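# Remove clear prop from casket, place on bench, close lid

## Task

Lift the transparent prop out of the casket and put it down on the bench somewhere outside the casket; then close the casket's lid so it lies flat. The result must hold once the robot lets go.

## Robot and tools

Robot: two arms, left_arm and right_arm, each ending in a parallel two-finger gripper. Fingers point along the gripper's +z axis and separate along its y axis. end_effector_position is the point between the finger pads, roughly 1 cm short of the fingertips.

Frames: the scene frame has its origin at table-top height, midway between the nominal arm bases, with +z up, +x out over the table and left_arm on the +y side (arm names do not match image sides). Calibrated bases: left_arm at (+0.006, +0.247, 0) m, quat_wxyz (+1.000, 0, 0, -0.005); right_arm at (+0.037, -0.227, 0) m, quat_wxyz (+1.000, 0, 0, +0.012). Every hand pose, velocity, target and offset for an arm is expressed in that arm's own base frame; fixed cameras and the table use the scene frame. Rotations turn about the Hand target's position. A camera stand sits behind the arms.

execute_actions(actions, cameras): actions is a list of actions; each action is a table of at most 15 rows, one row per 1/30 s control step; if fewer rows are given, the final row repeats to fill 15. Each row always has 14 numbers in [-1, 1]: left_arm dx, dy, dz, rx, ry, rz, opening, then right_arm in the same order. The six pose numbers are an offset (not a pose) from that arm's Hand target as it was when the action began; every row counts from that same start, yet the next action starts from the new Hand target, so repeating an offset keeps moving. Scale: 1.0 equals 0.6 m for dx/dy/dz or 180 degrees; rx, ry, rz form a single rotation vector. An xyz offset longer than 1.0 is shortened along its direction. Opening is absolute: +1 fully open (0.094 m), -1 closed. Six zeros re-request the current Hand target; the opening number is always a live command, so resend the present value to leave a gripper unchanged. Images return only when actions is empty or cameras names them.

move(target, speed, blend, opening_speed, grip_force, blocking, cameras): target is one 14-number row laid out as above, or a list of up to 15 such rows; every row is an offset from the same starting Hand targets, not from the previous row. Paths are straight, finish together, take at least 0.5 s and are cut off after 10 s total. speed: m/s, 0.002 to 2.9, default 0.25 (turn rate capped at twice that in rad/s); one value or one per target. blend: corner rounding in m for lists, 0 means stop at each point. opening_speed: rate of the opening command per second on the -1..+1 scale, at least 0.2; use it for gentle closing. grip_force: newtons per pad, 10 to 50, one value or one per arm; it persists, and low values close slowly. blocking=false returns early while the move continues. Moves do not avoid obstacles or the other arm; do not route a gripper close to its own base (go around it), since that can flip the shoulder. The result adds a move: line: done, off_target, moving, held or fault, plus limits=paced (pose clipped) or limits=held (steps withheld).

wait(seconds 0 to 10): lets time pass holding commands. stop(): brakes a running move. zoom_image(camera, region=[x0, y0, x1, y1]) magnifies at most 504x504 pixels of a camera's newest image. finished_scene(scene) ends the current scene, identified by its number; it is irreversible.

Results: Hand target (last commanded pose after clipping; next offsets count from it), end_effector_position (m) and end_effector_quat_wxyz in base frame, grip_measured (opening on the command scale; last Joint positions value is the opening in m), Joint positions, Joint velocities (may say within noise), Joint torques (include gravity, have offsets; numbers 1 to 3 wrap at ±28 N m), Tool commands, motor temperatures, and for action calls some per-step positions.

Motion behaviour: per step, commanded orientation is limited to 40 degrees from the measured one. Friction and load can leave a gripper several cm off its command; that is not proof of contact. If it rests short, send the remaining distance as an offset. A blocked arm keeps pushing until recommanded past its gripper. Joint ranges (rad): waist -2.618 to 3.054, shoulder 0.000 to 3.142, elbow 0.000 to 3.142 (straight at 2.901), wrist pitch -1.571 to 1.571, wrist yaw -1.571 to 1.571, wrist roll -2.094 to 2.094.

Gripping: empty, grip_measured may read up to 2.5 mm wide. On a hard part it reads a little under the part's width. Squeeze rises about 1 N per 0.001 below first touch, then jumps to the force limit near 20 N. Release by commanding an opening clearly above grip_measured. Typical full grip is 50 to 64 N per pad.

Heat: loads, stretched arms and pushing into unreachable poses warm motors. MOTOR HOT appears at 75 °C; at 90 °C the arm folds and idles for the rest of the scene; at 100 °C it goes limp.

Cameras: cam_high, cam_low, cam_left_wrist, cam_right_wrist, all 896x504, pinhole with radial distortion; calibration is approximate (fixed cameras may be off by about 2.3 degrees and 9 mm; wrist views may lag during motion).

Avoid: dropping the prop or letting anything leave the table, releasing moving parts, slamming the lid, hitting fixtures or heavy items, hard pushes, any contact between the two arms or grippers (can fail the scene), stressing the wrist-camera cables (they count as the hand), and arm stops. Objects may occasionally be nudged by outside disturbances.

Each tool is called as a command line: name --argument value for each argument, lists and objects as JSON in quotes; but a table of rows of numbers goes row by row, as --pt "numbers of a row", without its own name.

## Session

execute_actions --actions '[]'

Scene clock: 0.00 s.
left_arm: end_effector_position=(+0.4024, -0.0066, +0.1137) grip_measured=+1.000 end_effector_quat_wxyz=(+0.617, -0.014, +0.787, +0.004) | right_arm: end_effector_position=(+0.3994, -0.0339, +0.1060) grip_measured=+1.000 end_effector_quat_wxyz=(+0.590, +0.096, +0.800, -0.048)
Joint positions: left_arm=[-0.052 1.564 0.347 0.976 -0.075 -0.03 0.094] | right_arm=[-0.003 1.538 0.376 0.853 0.188 0.098 0.094]
Joint velocities: within noise
Joint torques (N m): no reading
Motor temperatures (°C): left_arm=[28 26 31 28 26 25 30] | right_arm=[28 26 32 26 29 30 27]
Heat: left arm: 31 °C; right arm: 32 °C.
Hand target: left_arm +0.4031, -0.0066, +0.1149; +0.617, -0.014, +0.787, +0.004 | right_arm +0.3997, -0.0341, +0.1067; +0.589, +0.096, +0.801, -0.049
Tool commands: left_gripper/opening=+1.0 right_gripper/opening=+1.0
camera_calibration:
cam_left_wrist: T_world_to_cam=[[0.0167269, -0.998026, 0.0605291, -0.0272623], [-0.688013, -0.0554154, -0.72358, 0.392117], [0.725506, -0.0295415, -0.687582, -0.102677], [0, 0, 0, 1]] pos_world=[0.34473, -0.00851249, 0.214779]
cam_right_wrist: T_world_to_cam=[[-0.233112, -0.972294, -0.0174204, 0.0535691], [-0.727559, 0.186266, -0.660274, 0.402406], [0.645226, -0.141243, -0.750822, -0.0700842], [0, 0, 0, 1]] pos_world=[0.350482, -0.0327684, 0.21401]

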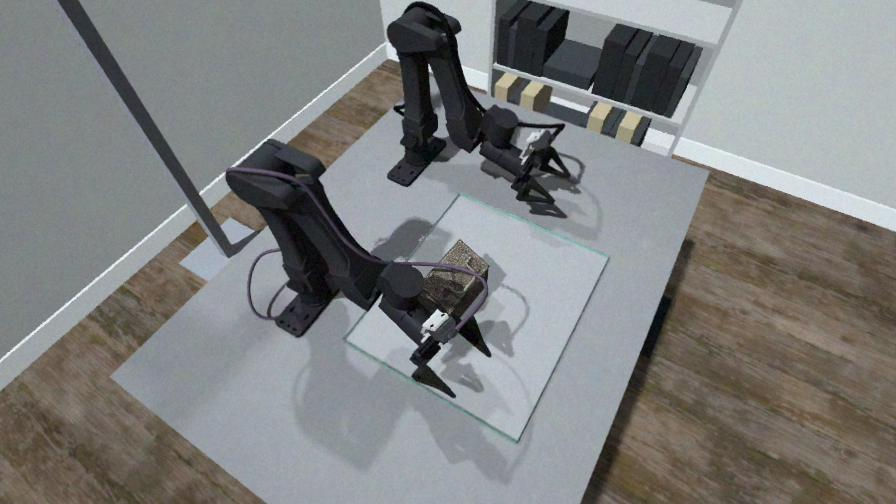

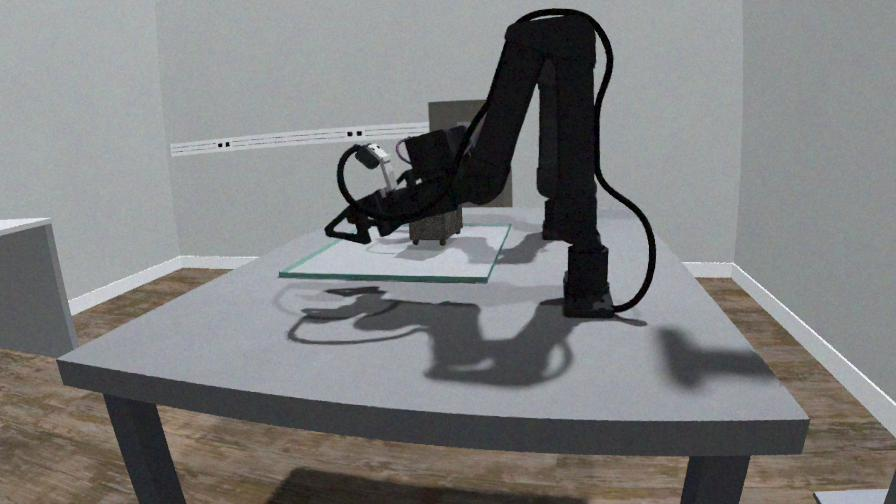

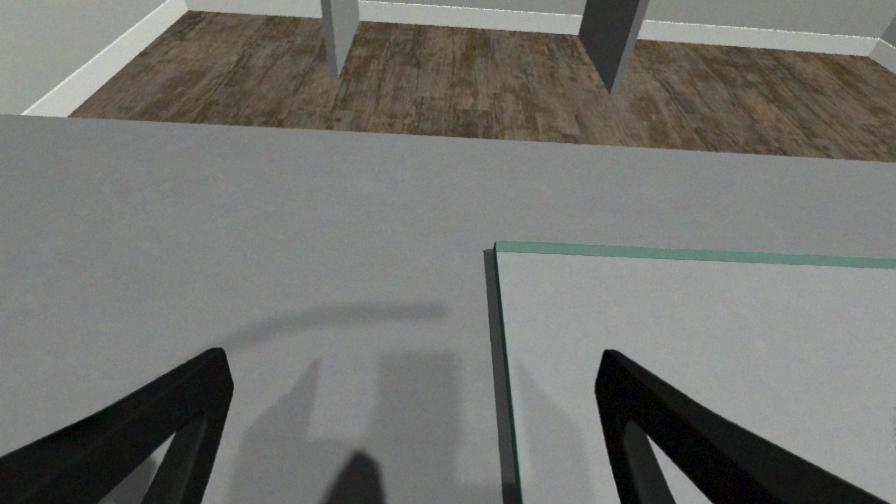

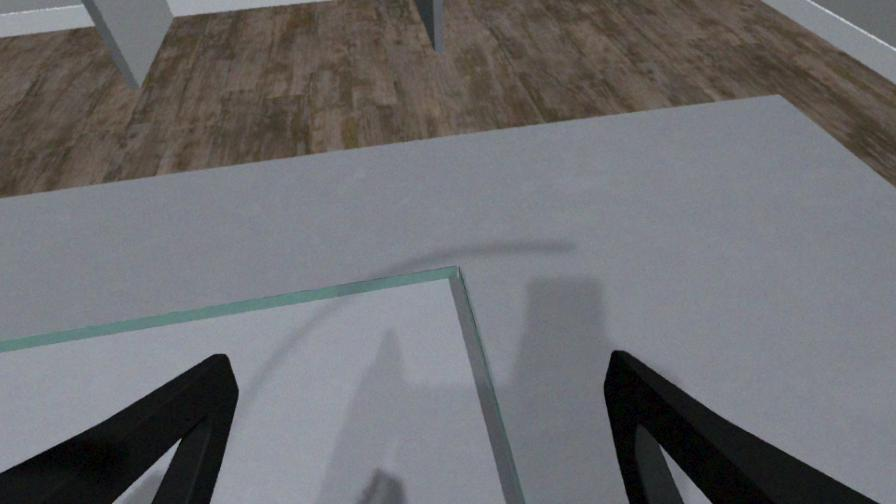

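zoom_image --camera "cam_high" --region '[390, 210, 530, 350]'

zoom_image --camera "cam_low" --region '[380, 160, 500, 260]'

Scaled by 3.600 from the camera's 896x504 image, which has a finer 1280x720 frame.

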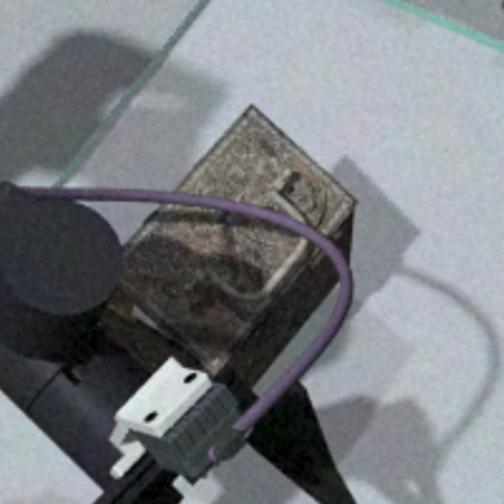

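Scaled by 4.200 from the camera's 896x504 image, which has a finer 1280x720 frame.

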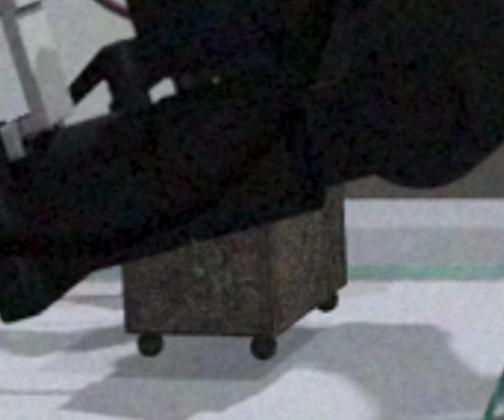

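move --pt "0 0 0.2 0 0 0 -1 0 0 0.22 0 0 0 0" --pt "-0.25 -0.06 0.275 0 0 0 -1 -0.383 0.257 0.288 0 0.098 0.069 0" --speed '[0.25,0.3]' --blend '[0.04,0]' --cameras '["all"]' --grip_force '[50,50]'

zoom_image --camera "cam_low" --region '[380, 160, 500, 260]'

zoom_image --camera "cam_high" --region '[390, 210, 530, 350]'

Scene clock: 23.10 s.
left_arm: end_effector_position=(+0.2547, -0.0440, +0.2685) grip_measured=-0.986 end_effector_quat_wxyz=(+0.612, -0.007, +0.791, +0.006) | right_arm: end_effector_position=(+0.1701, +0.1520, +0.2757) grip_measured=+0.002 end_effector_quat_wxyz=(+0.456, -0.090, +0.885, +0.037)
Joint positions: left_arm=[-0.542 0.507 0.622 -0.413 -0.541 -0.155 0.001] | right_arm=[1.359 0.954 1.159 -1.284 0.849 0.929 0.047]
Joint torques (N m): left_arm=[-0.75 2.37 8.47 2.09 -0.21 -0.11] | right_arm=[0.34 -0.91 9.1 -0.42 1.12 2.34]
Motor temperatures (°C): left_arm=[28 27 32 33 26 25 30] | right_arm=[28 28 33 30 29 30 27]
Heat: left arm: 33 °C; right arm: 33 °C.
Hand target: left_arm +0.2531, -0.0426, +0.2799; +0.617, -0.014, +0.787, +0.004 | right_arm +0.1699, +0.1201, +0.2795; +0.462, +0.000, +0.887, +0.001
Off the commanded pose: left_arm 0.012 m, 1 deg | right_arm 0.032 m, 11 deg.
move: off_target (left_arm, right_arm)
camera_calibration:
cam_left_wrist: T_world_to_cam=[[0.00775778, -0.9988, 0.0483548, -0.0659956], [-0.698466, -0.0400172, -0.714523, 0.401309], [0.715601, -0.0282311, -0.697938, 0.115269], [0, 0, 0, 1]] pos_world=[0.198326, -0.0466029, 0.370387]
cam_right_wrist: T_world_to_cam=[[0.176834, -0.983301, 0.0430016, 0.0990986], [-0.901519, -0.179349, -0.393825, 0.324741], [0.394961, 0.030875, -0.918179, 0.294095], [0, 0, 0, 1]] pos_world=[0.159081, 0.146606, 0.393661]

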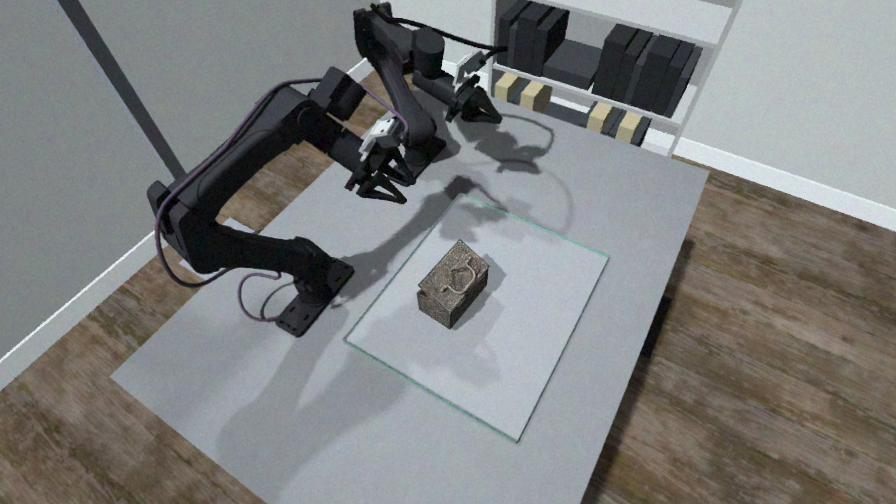

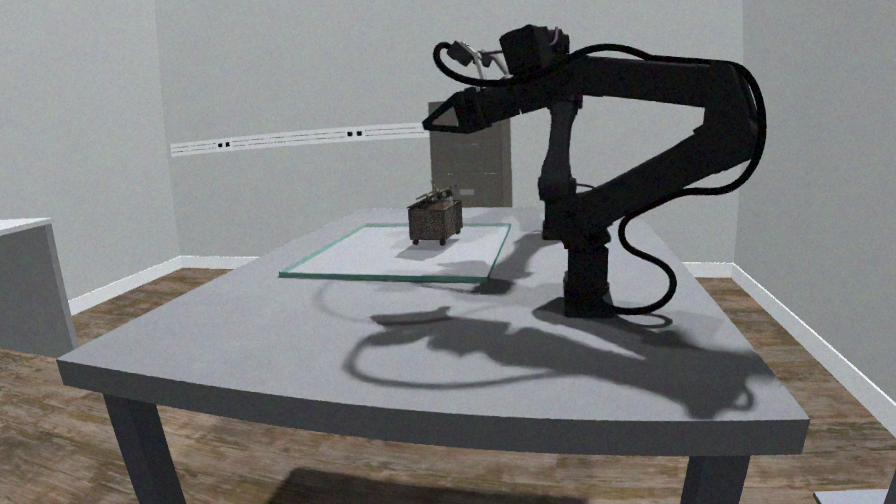

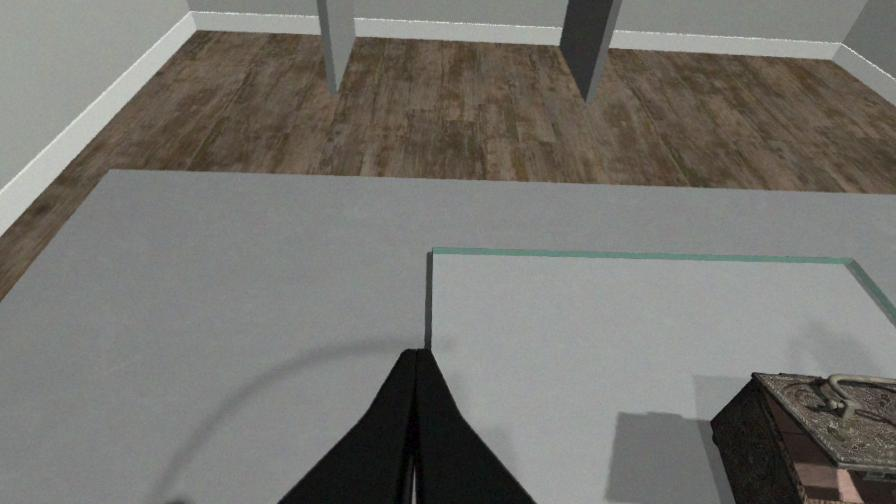

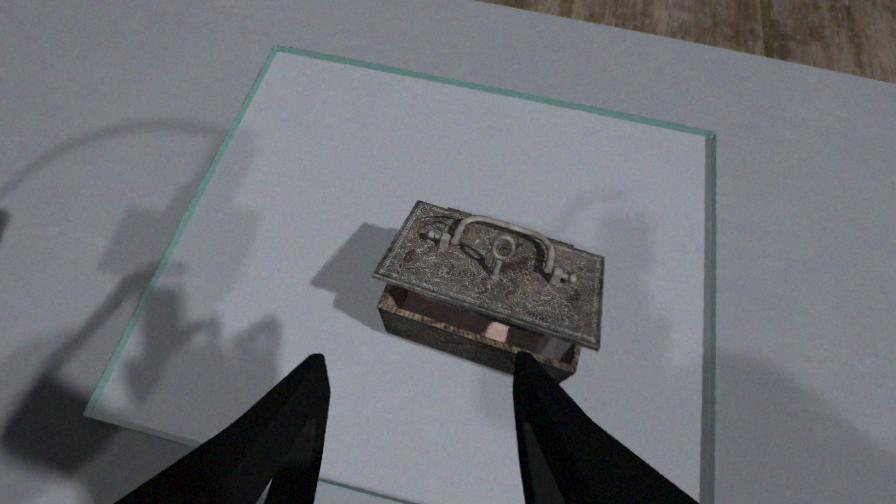

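Scaled by 4.200 from the camera's 896x504 image, which has a finer 1280x720 frame.

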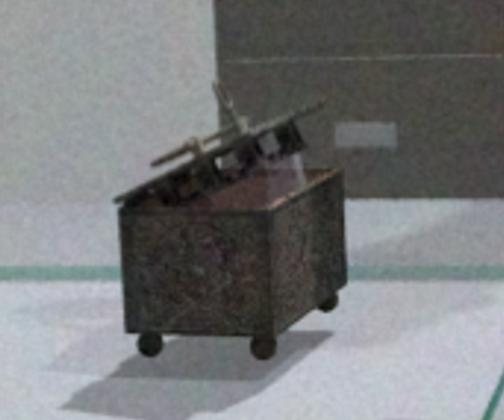

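Scaled by 3.600 from the camera's 896x504 image, which has a finer 1280x720 frame.

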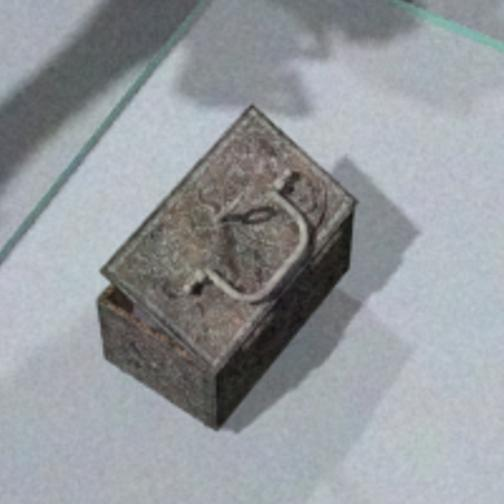

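move --pt "0 0 0 0 0 0 -1 0.06 -0.17 -0.05 0 0.044 -0.055 0.05" --pt "-0.0058 -0.389 -0.19 0.0188 0.06 -0.175 -1 0.06 -0.17 -0.05 0 0.044 -0.055 0.05" --pt "-0.0058 -0.389 -0.264 0.0188 0.06 -0.175 -1 0.06 -0.17 -0.05 0 0.044 -0.055 0.05" --speed '[0.25,0.25,0.15]' --blend '[0.03,0.01,0]' --cameras '["all"]'

zoom_image --camera "cam_low" --region '[380, 150, 500, 250]'

Scene clock: 81.03 s.
left_arm: end_effector_position=(+0.2528, -0.2771, +0.1309) grip_measured=-0.986 end_effector_quat_wxyz=(+0.526, +0.207, +0.812, -0.145) | right_arm: end_effector_position=(+0.2064, +0.0202, +0.2520) grip_measured=+0.048 end_effector_quat_wxyz=(+0.395, +0.075, +0.915, -0.037)
Joint positions: left_arm=[-1.065 1.301 0.487 0.338 -0.496 -0.261 0.001] | right_arm=[0.5 0.754 1.057 -1.181 0.474 0.491 0.049]
Joint torques (N m): left_arm=[-0.32 -2.06 4.33 2.24 -0.06 0.07] | right_arm=[-0.59 -0.39 4.96 1.67 0.23 -0.1]
Motor temperatures (°C): left_arm=[28 26 34 35 26 25 30] | right_arm=[28 27 35 27 31 36 27]
Heat: left arm: 35 °C; right arm: 36 °C.
Hand target: left_arm +0.2497, -0.2759, +0.1216; +0.520, +0.218, +0.814, -0.139 | right_arm +0.2059, +0.0181, +0.2495; +0.398, +0.077, +0.913, -0.039
Off the commanded pose: left_arm 0.010 m, 2 deg | right_arm 0.003 m, 0 deg.
move: done
camera_calibration:
cam_left_wrist: T_world_to_cam=[[-0.488851, -0.869658, 0.0687018, -0.133487], [-0.721406, 0.35872, -0.592363, 0.392615], [0.490508, -0.339139, -0.802737, -0.00157364], [0, 0, 0, 1]] pos_world=[0.218751, -0.257461, 0.240478]
cam_right_wrist: T_world_to_cam=[[-0.180518, -0.982917, 0.0358686, 0.039719], [-0.949172, 0.164528, -0.268334, 0.29573], [0.257849, -0.0824845, -0.962658, 0.303893], [0, 0, 0, 1]] pos_world=[0.20951, 0.0154509, 0.370474]

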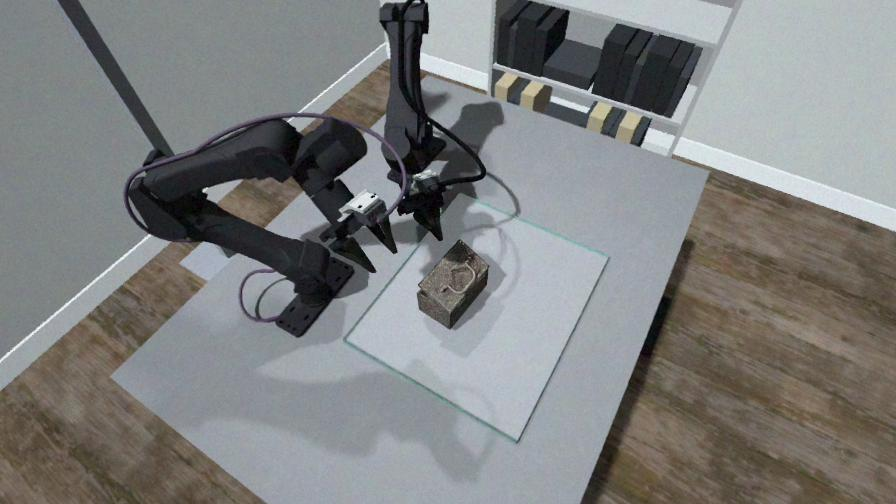

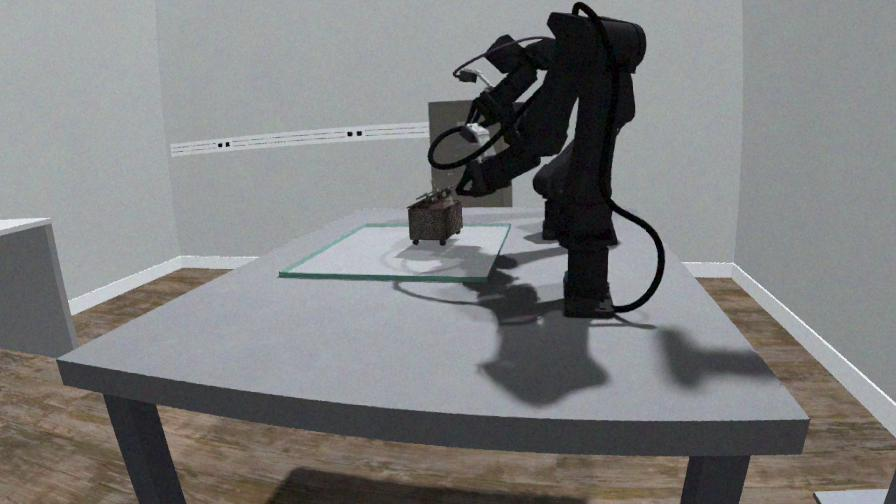

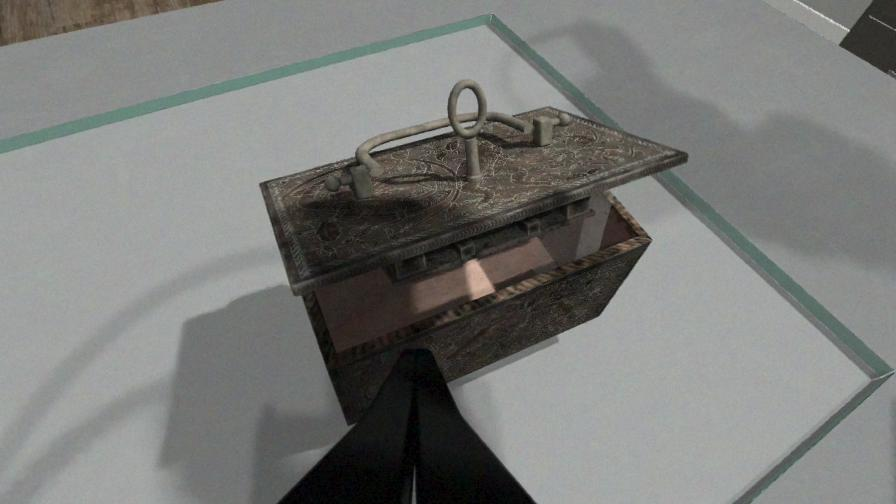

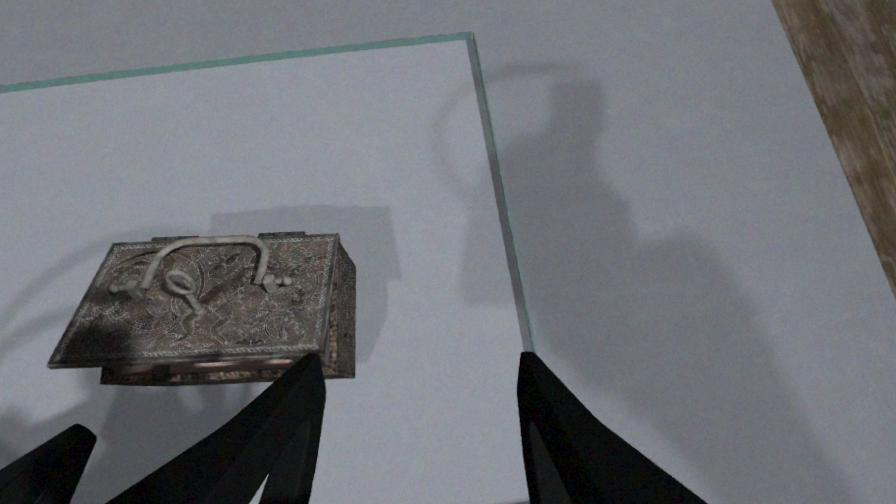

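Scaled by 4.200 from the camera's 896x504 image, which has a finer 1280x720 frame.

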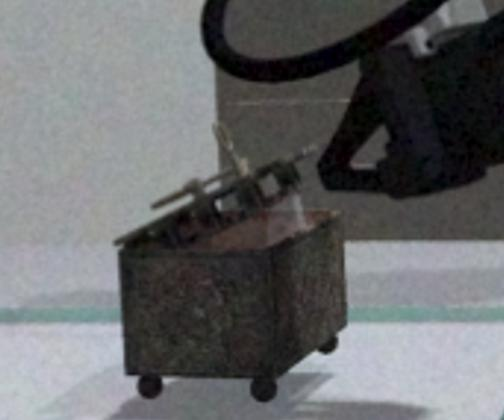

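move --pt "0.0655 -0.0118 -0.026 0 0 0 -1 0 0 0 0 0 0 0.05" --pt "0.0705 -0.0127 0.018 0 0 0 -1 0 0 0 0 0 0 0.05" --pt "0.0925 -0.0167 0.044 0 0 0 -1 0 0 0 0 0 0 0.05" --speed '[0.1,0.08,0.07]' --blend '[0.003,0.005,0]' --cameras '["cam_low","cam_left_wrist"]'

zoom_image --camera "cam_low" --region '[380, 150, 500, 250]'

Scene clock: 97.40 s.
left_arm: end_effector_position=(+0.2963, -0.2829, +0.1239) grip_measured=-0.986 end_effector_quat_wxyz=(+0.497, +0.229, +0.827, -0.130) | right_arm: end_effector_position=(+0.2064, +0.0202, +0.2520) grip_measured=+0.048 end_effector_quat_wxyz=(+0.395, +0.075, +0.915, -0.037)
Joint positions: left_arm=[-0.912 1.436 0.626 0.286 -0.339 -0.175 0.001] | right_arm=[0.5 0.754 1.057 -1.181 0.474 0.491 0.049]
Joint torques (N m): left_arm=[0.81 -5.75 8.06 2.24 -0.11 0.07] | right_arm=[-0.61 -0.39 4.97 1.67 0.22 -0.09]
Heat: left arm: 35 °C; right arm: 34 °C.
Hand target: left_arm +0.3052, -0.2860, +0.1480; +0.520, +0.218, +0.814, -0.139 | right_arm +0.2059, +0.0181, +0.2495; +0.398, +0.077, +0.913, -0.039
Off the commanded pose: left_arm 0.026 m, 3 deg | right_arm 0.003 m, 0 deg.
move: off_target (left_arm)
camera_calibration:
cam_left_wrist: T_world_to_cam=[[-0.505055, -0.862263, 0.0377034, -0.106138], [-0.741157, 0.410905, -0.530889, 0.434991], [0.442274, -0.296072, -0.846602, 0.00150582], [0, 0, 0, 1]] pos_world=[0.268125, -0.269814, 0.236209]
Images, in order (width x height): cam_low 896x504, cam_left_wrist 896x504.

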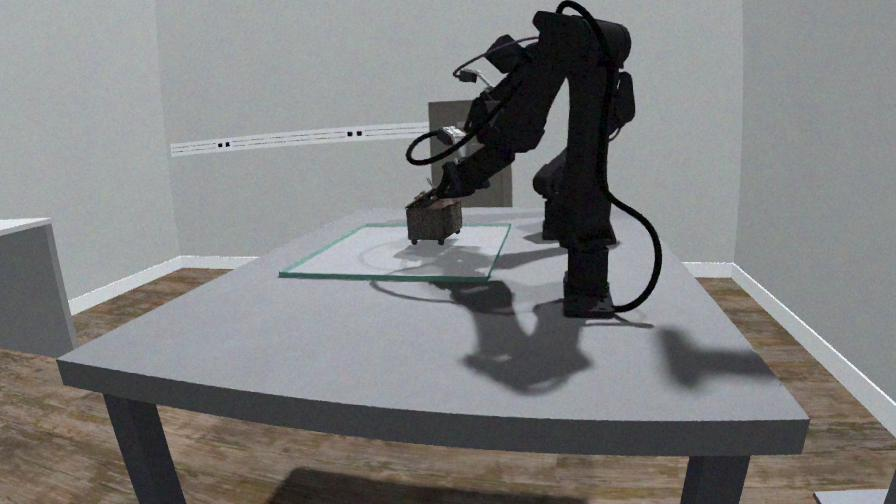

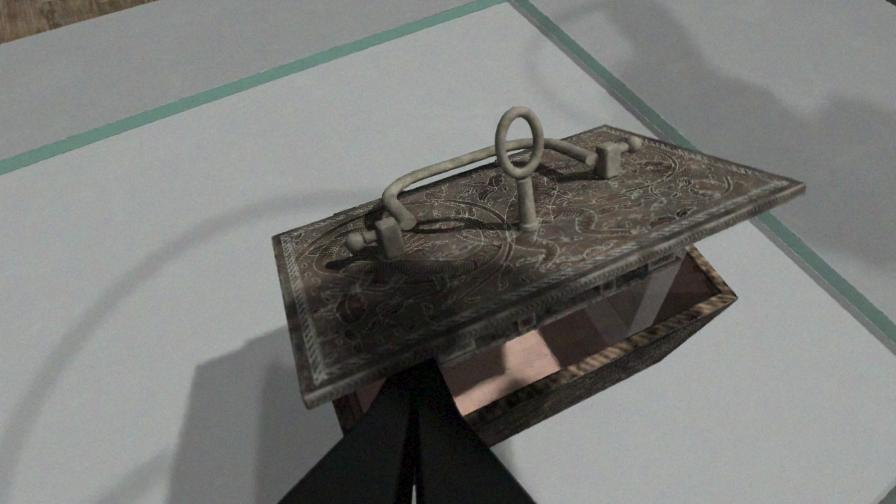

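Scaled by 4.200 from the camera's 896x504 image, which has a finer 1280x720 frame.

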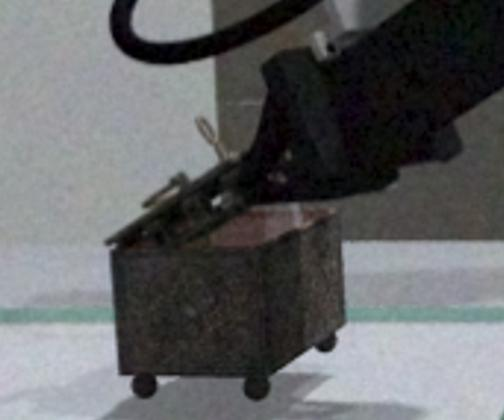

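move --pt "0.012 -0.002 0.035 0 0 0 -1 0 0 0 0 0 0 0.05" --pt "0.03 -0.005 0.052 0 0 0 -1 0 0 0 0 0 0 0.05" --speed 0.07 --blend 0.005 --cameras '["cam_low","cam_left_wrist","cam_high"]'

zoom_image --camera "cam_low" --region '[380, 150, 500, 250]'

Scene clock: 105.87 s.
left_arm: end_effector_position=(+0.3172, -0.2867, +0.1616) grip_measured=-0.986 end_effector_quat_wxyz=(+0.507, +0.221, +0.823, -0.133) | right_arm: end_effector_position=(+0.2065, +0.0202, +0.2520) grip_measured=+0.048 end_effector_quat_wxyz=(+0.395, +0.076, +0.915, -0.037)
Joint positions: left_arm=[-0.866 1.421 0.758 0.17 -0.308 -0.155 0.001] | right_arm=[0.5 0.754 1.057 -1.181 0.474 0.491 0.049]
Joint torques (N m): left_arm=[0.66 -5.05 8.42 2.15 -0.01 0.08] | right_arm=[-0.59 -0.39 4.96 1.67 0.23 -0.09]
Heat: left arm: 35 °C; right arm: 33 °C.
Hand target: left_arm +0.3231, -0.2890, +0.1791; +0.520, +0.218, +0.814, -0.139 | right_arm +0.2059, +0.0181, +0.2496; +0.398, +0.077, +0.913, -0.039
Off the commanded pose: left_arm 0.019 m, 2 deg | right_arm 0.003 m, 0 deg.
move: off_target (left_arm)
camera_calibration:
cam_left_wrist: T_world_to_cam=[[-0.497231, -0.866468, 0.0446689, -0.104956], [-0.736194, 0.394109, -0.550179, 0.468767], [0.459108, -0.306451, -0.833851, 0.0125994], [0, 0, 0, 1]] pos_world=[0.287132, -0.271825, 0.2731]
Images, in order (width x height): cam_high 896x504, cam_low 896x504, cam_left_wrist 896x504.

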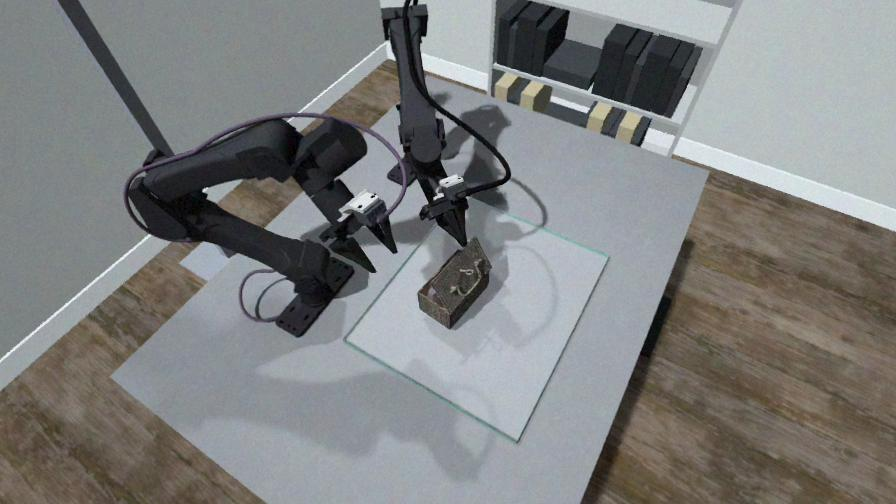

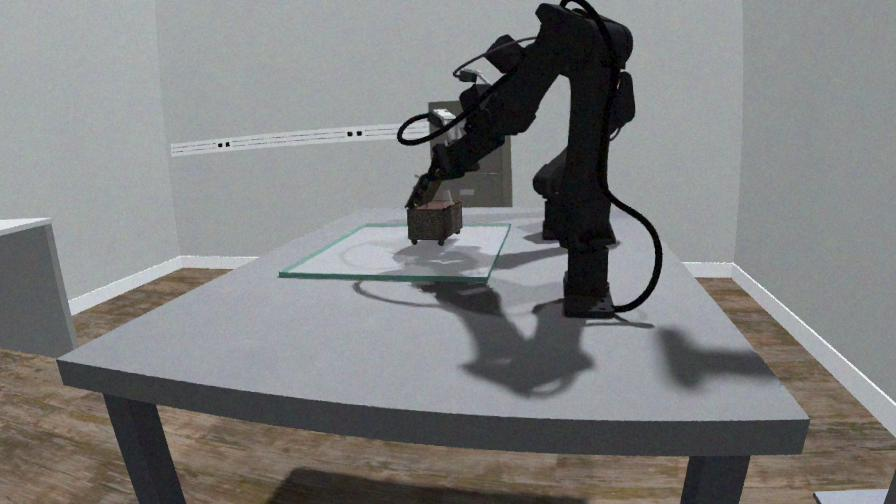

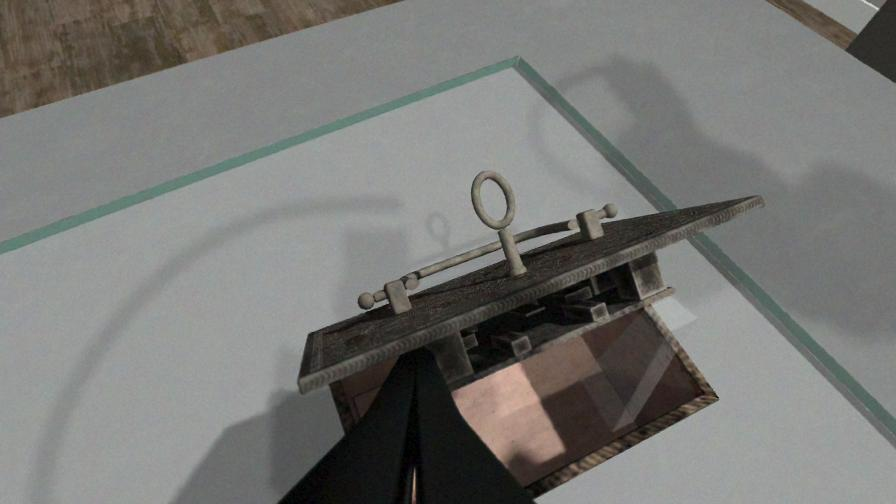

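Scaled by 4.200 from the camera's 896x504 image, which has a finer 1280x720 frame.

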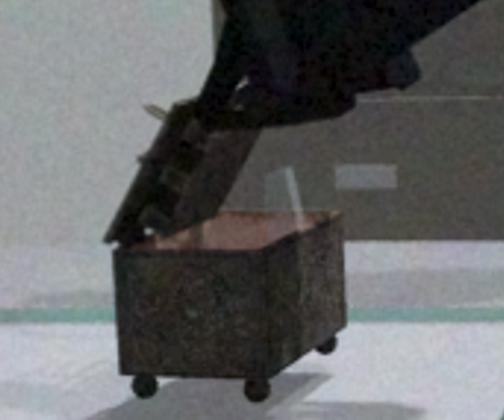

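move --pt "0 0 0 0 0 0 -1 0 0.105 -0.158 0 0 0 -0.4" --pt "0 0 0 0 0 0 -1 0.0618 0.0937 -0.216 0 0 0 -0.4" --speed '[0.2,0.1]' --blend '[0.01,0]' --cameras '["all"]'

zoom_image --camera "cam_low" --region '[390, 150, 490, 250]'

zoom_image --camera "cam_right_wrist" --region '[270, 150, 600, 504]'

Scene clock: 118.43 s.
left_arm: end_effector_position=(+0.3172, -0.2867, +0.1616) grip_measured=-0.986 end_effector_quat_wxyz=(+0.507, +0.221, +0.822, -0.133) | right_arm: end_effector_position=(+0.2439, +0.0775, +0.1267) grip_measured=-0.398 end_effector_quat_wxyz=(+0.401, +0.079, +0.912, -0.031)
Joint positions: left_arm=[-0.866 1.421 0.758 0.17 -0.308 -0.155 0.001] | right_arm=[0.714 0.915 0.59 -0.639 0.602 0.693 0.028]
Joint torques (N m): left_arm=[0.66 -5.07 8.42 2.14 -0.02 0.07] | right_arm=[-0.5 -1.2 5.64 1.52 0.31 -0.14]
Heat: left arm: 36 °C; right arm: 33 °C.
Hand target: left_arm +0.3231, -0.2890, +0.1792; +0.520, +0.218, +0.814, -0.139 | right_arm +0.2430, +0.0743, +0.1199; +0.398, +0.077, +0.913, -0.039
Off the commanded pose: left_arm 0.019 m, 2 deg | right_arm 0.007 m, 1 deg.
move: off_target (left_arm)
camera_calibration:
cam_left_wrist: T_world_to_cam=[[-0.497686, -0.866215, 0.0444931, -0.104845], [-0.735945, 0.394579, -0.550175, 0.468789], [0.459014, -0.306559, -0.833863, 0.0126156], [0, 0, 0, 1]] pos_world=[0.287032, -0.271925, 0.273101]
cam_right_wrist: T_world_to_cam=[[-0.182366, -0.983009, 0.0208718, 0.109644], [-0.945256, 0.169441, -0.278892, 0.28826], [0.270617, -0.0705897, -0.960096, 0.174024], [0, 0, 0, 1]] pos_world=[0.245381, 0.0712219, 0.245184]

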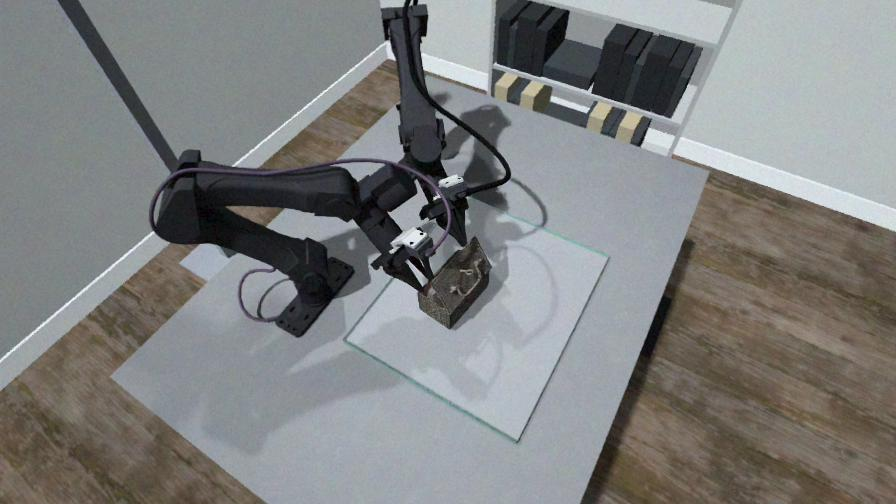

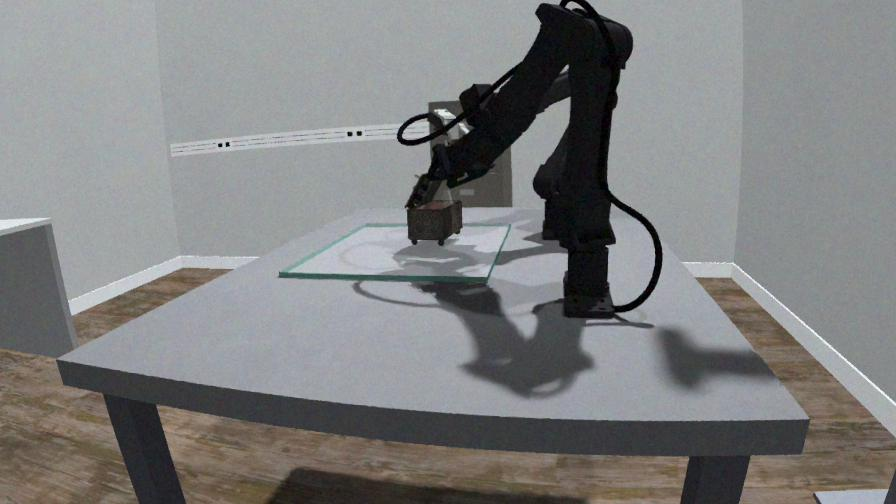

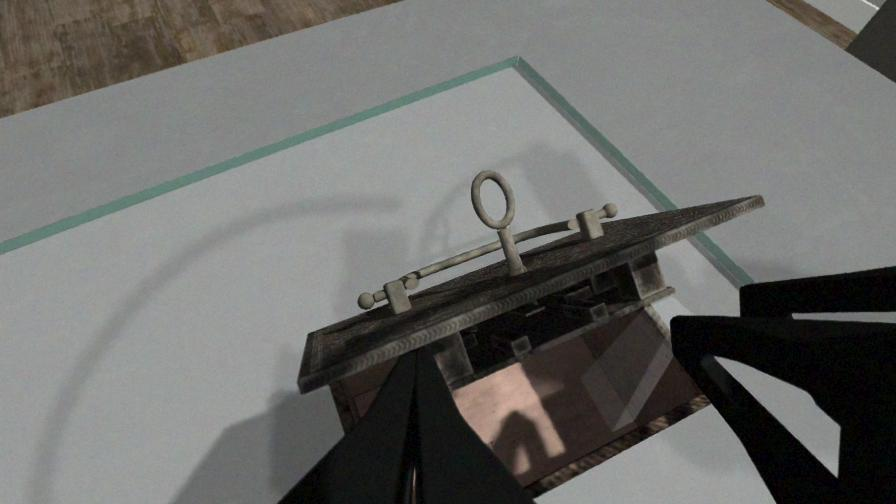

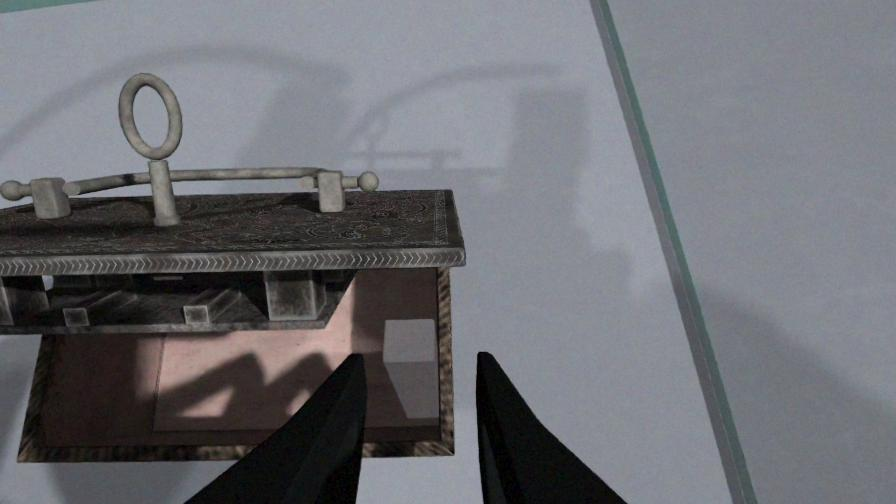

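Scaled by 5.040 from the camera's 896x504 image, which has a finer 1280x720 frame.

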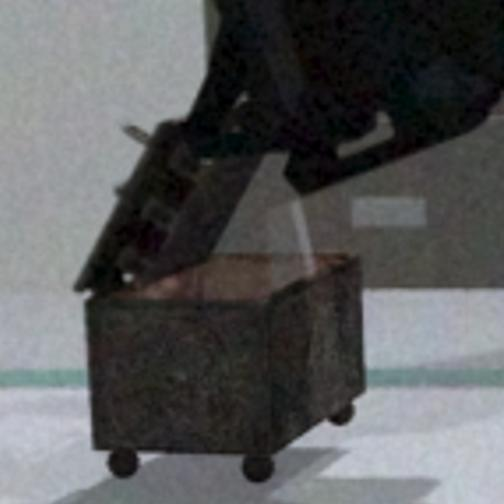

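Scaled by 1.424 from the camera's 896x504 image, which has a finer 1280x720 frame.

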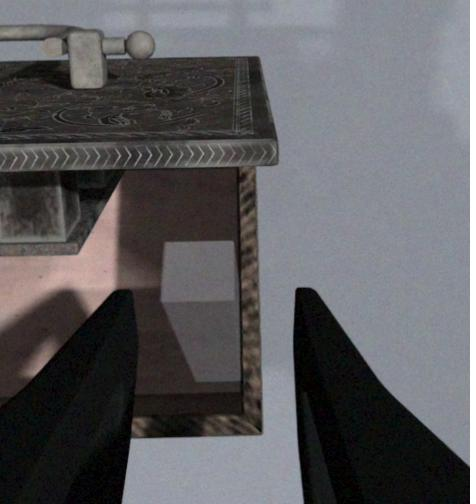

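move --target '[0,0,0,0,0,0,-1,0.019,0.003,-0.031,0,0,0,-0.4]' --speed 0.06 --cameras '["all"]'

zoom_image --camera "cam_low" --region '[390, 150, 490, 250]'

zoom_image --camera "cam_right_wrist" --region '[270, 150, 600, 504]'

Scene clock: 133.70 s.
left_arm: end_effector_position=(+0.3170, -0.2866, +0.1612) grip_measured=-0.986 end_effector_quat_wxyz=(+0.506, +0.222, +0.823, -0.132) | right_arm: end_effector_position=(+0.2556, +0.0799, +0.1079) grip_measured=-0.398 end_effector_quat_wxyz=(+0.401, +0.078, +0.912, -0.031)
Joint positions: left_arm=[-0.866 1.421 0.758 0.168 -0.308 -0.155 0.001] | right_arm=[0.677 0.977 0.535 -0.5 0.58 0.654 0.028]
Joint torques (N m): left_arm=[0.69 -5.08 8.42 2.16 -0.01 0.07] | right_arm=[-0.58 -1.51 5.74 1.55 0.3 -0.11]
Heat: left arm: 37 °C; right arm: 33 °C.
Hand target: left_arm +0.3231, -0.2890, +0.1792; +0.520, +0.218, +0.814, -0.139 | right_arm +0.2544, +0.0761, +0.1013; +0.398, +0.077, +0.913, -0.039
Off the commanded pose: left_arm 0.019 m, 2 deg | right_arm 0.008 m, 1 deg.
move: off_target (left_arm)
camera_calibration:
cam_left_wrist: T_world_to_cam=[[-0.497648, -0.866268, 0.0438926, -0.104689], [-0.736645, 0.395383, -0.548658, 0.468574], [0.45793, -0.305372, -0.834894, 0.0131984], [0, 0, 0, 1]] pos_world=[0.287031, -0.271924, 0.272701]
cam_right_wrist: T_world_to_cam=[[-0.18003, -0.983422, 0.0216728, 0.113879], [-0.945546, 0.166939, -0.279418, 0.29403], [0.271168, -0.0707964, -0.959925, 0.15282], [0, 0, 0, 1]] pos_world=[0.25708, 0.0737257, 0.226385]

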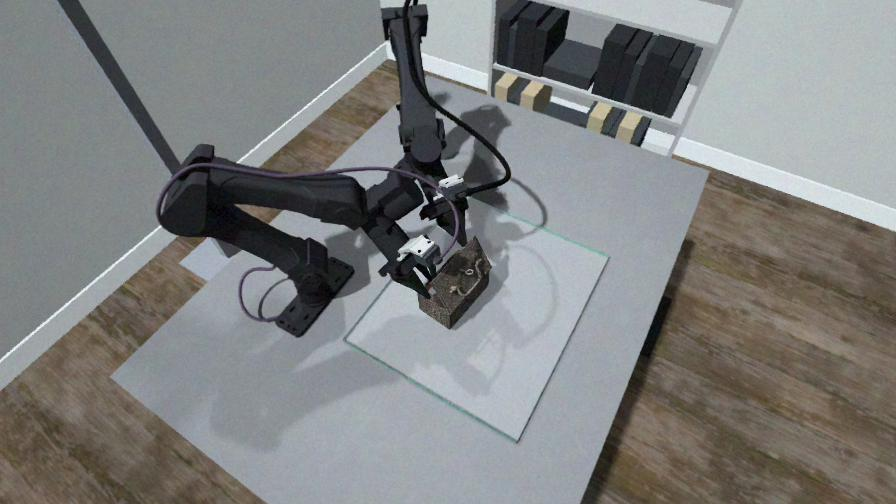

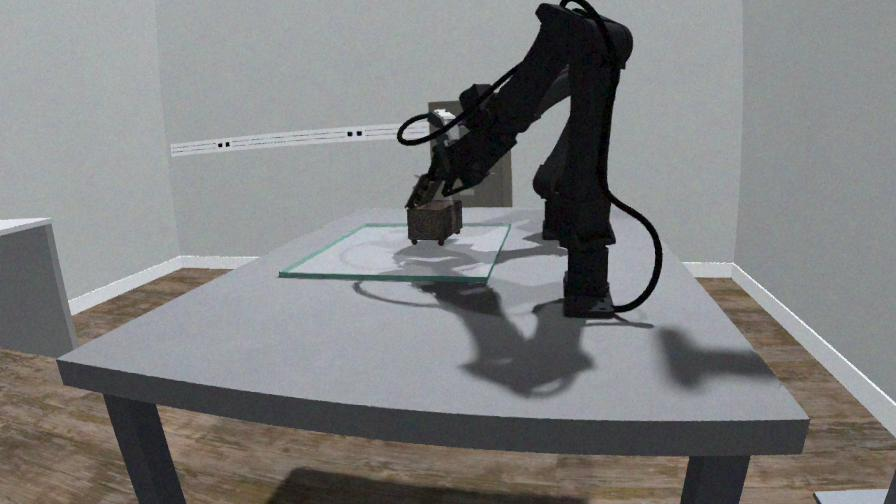

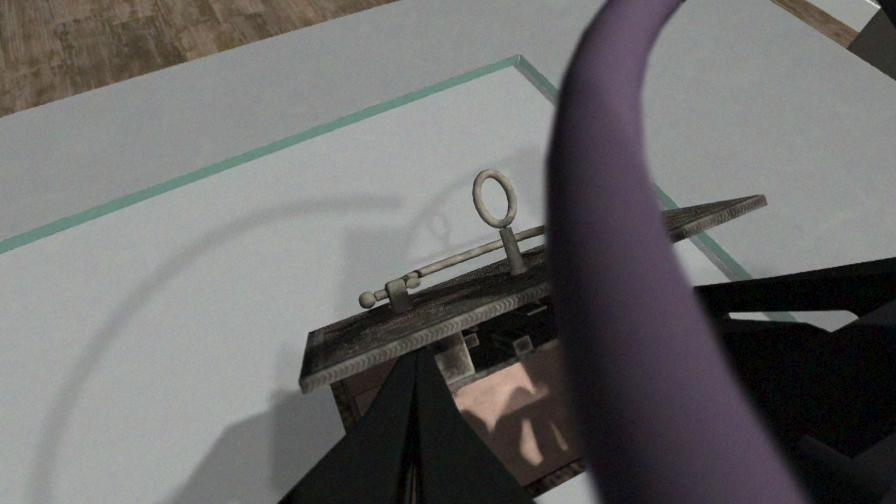

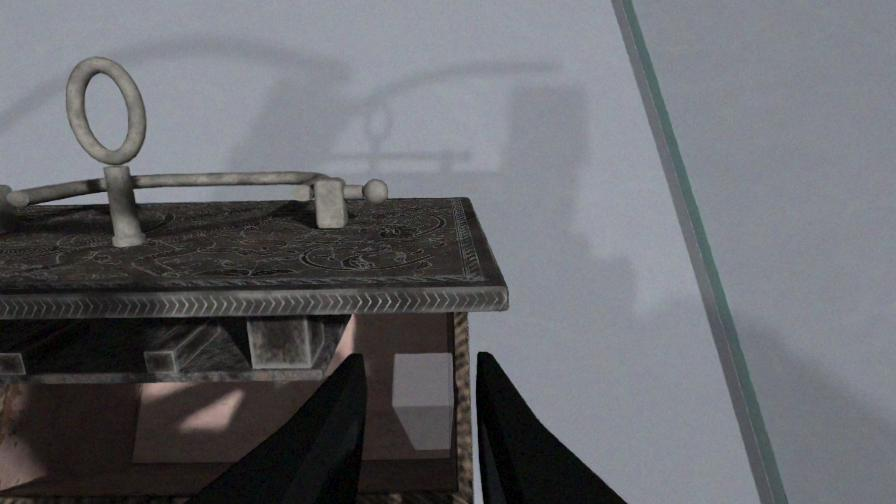

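Scaled by 5.040 from the camera's 896x504 image, which has a finer 1280x720 frame.

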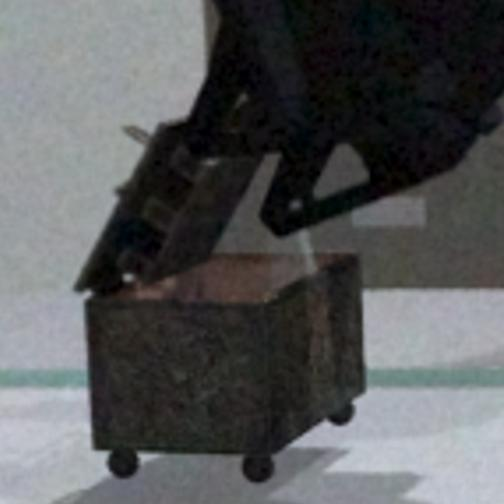

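Scaled by 1.424 from the camera's 896x504 image, which has a finer 1280x720 frame.

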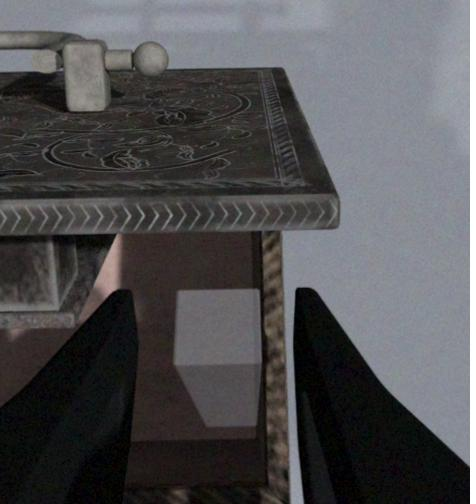

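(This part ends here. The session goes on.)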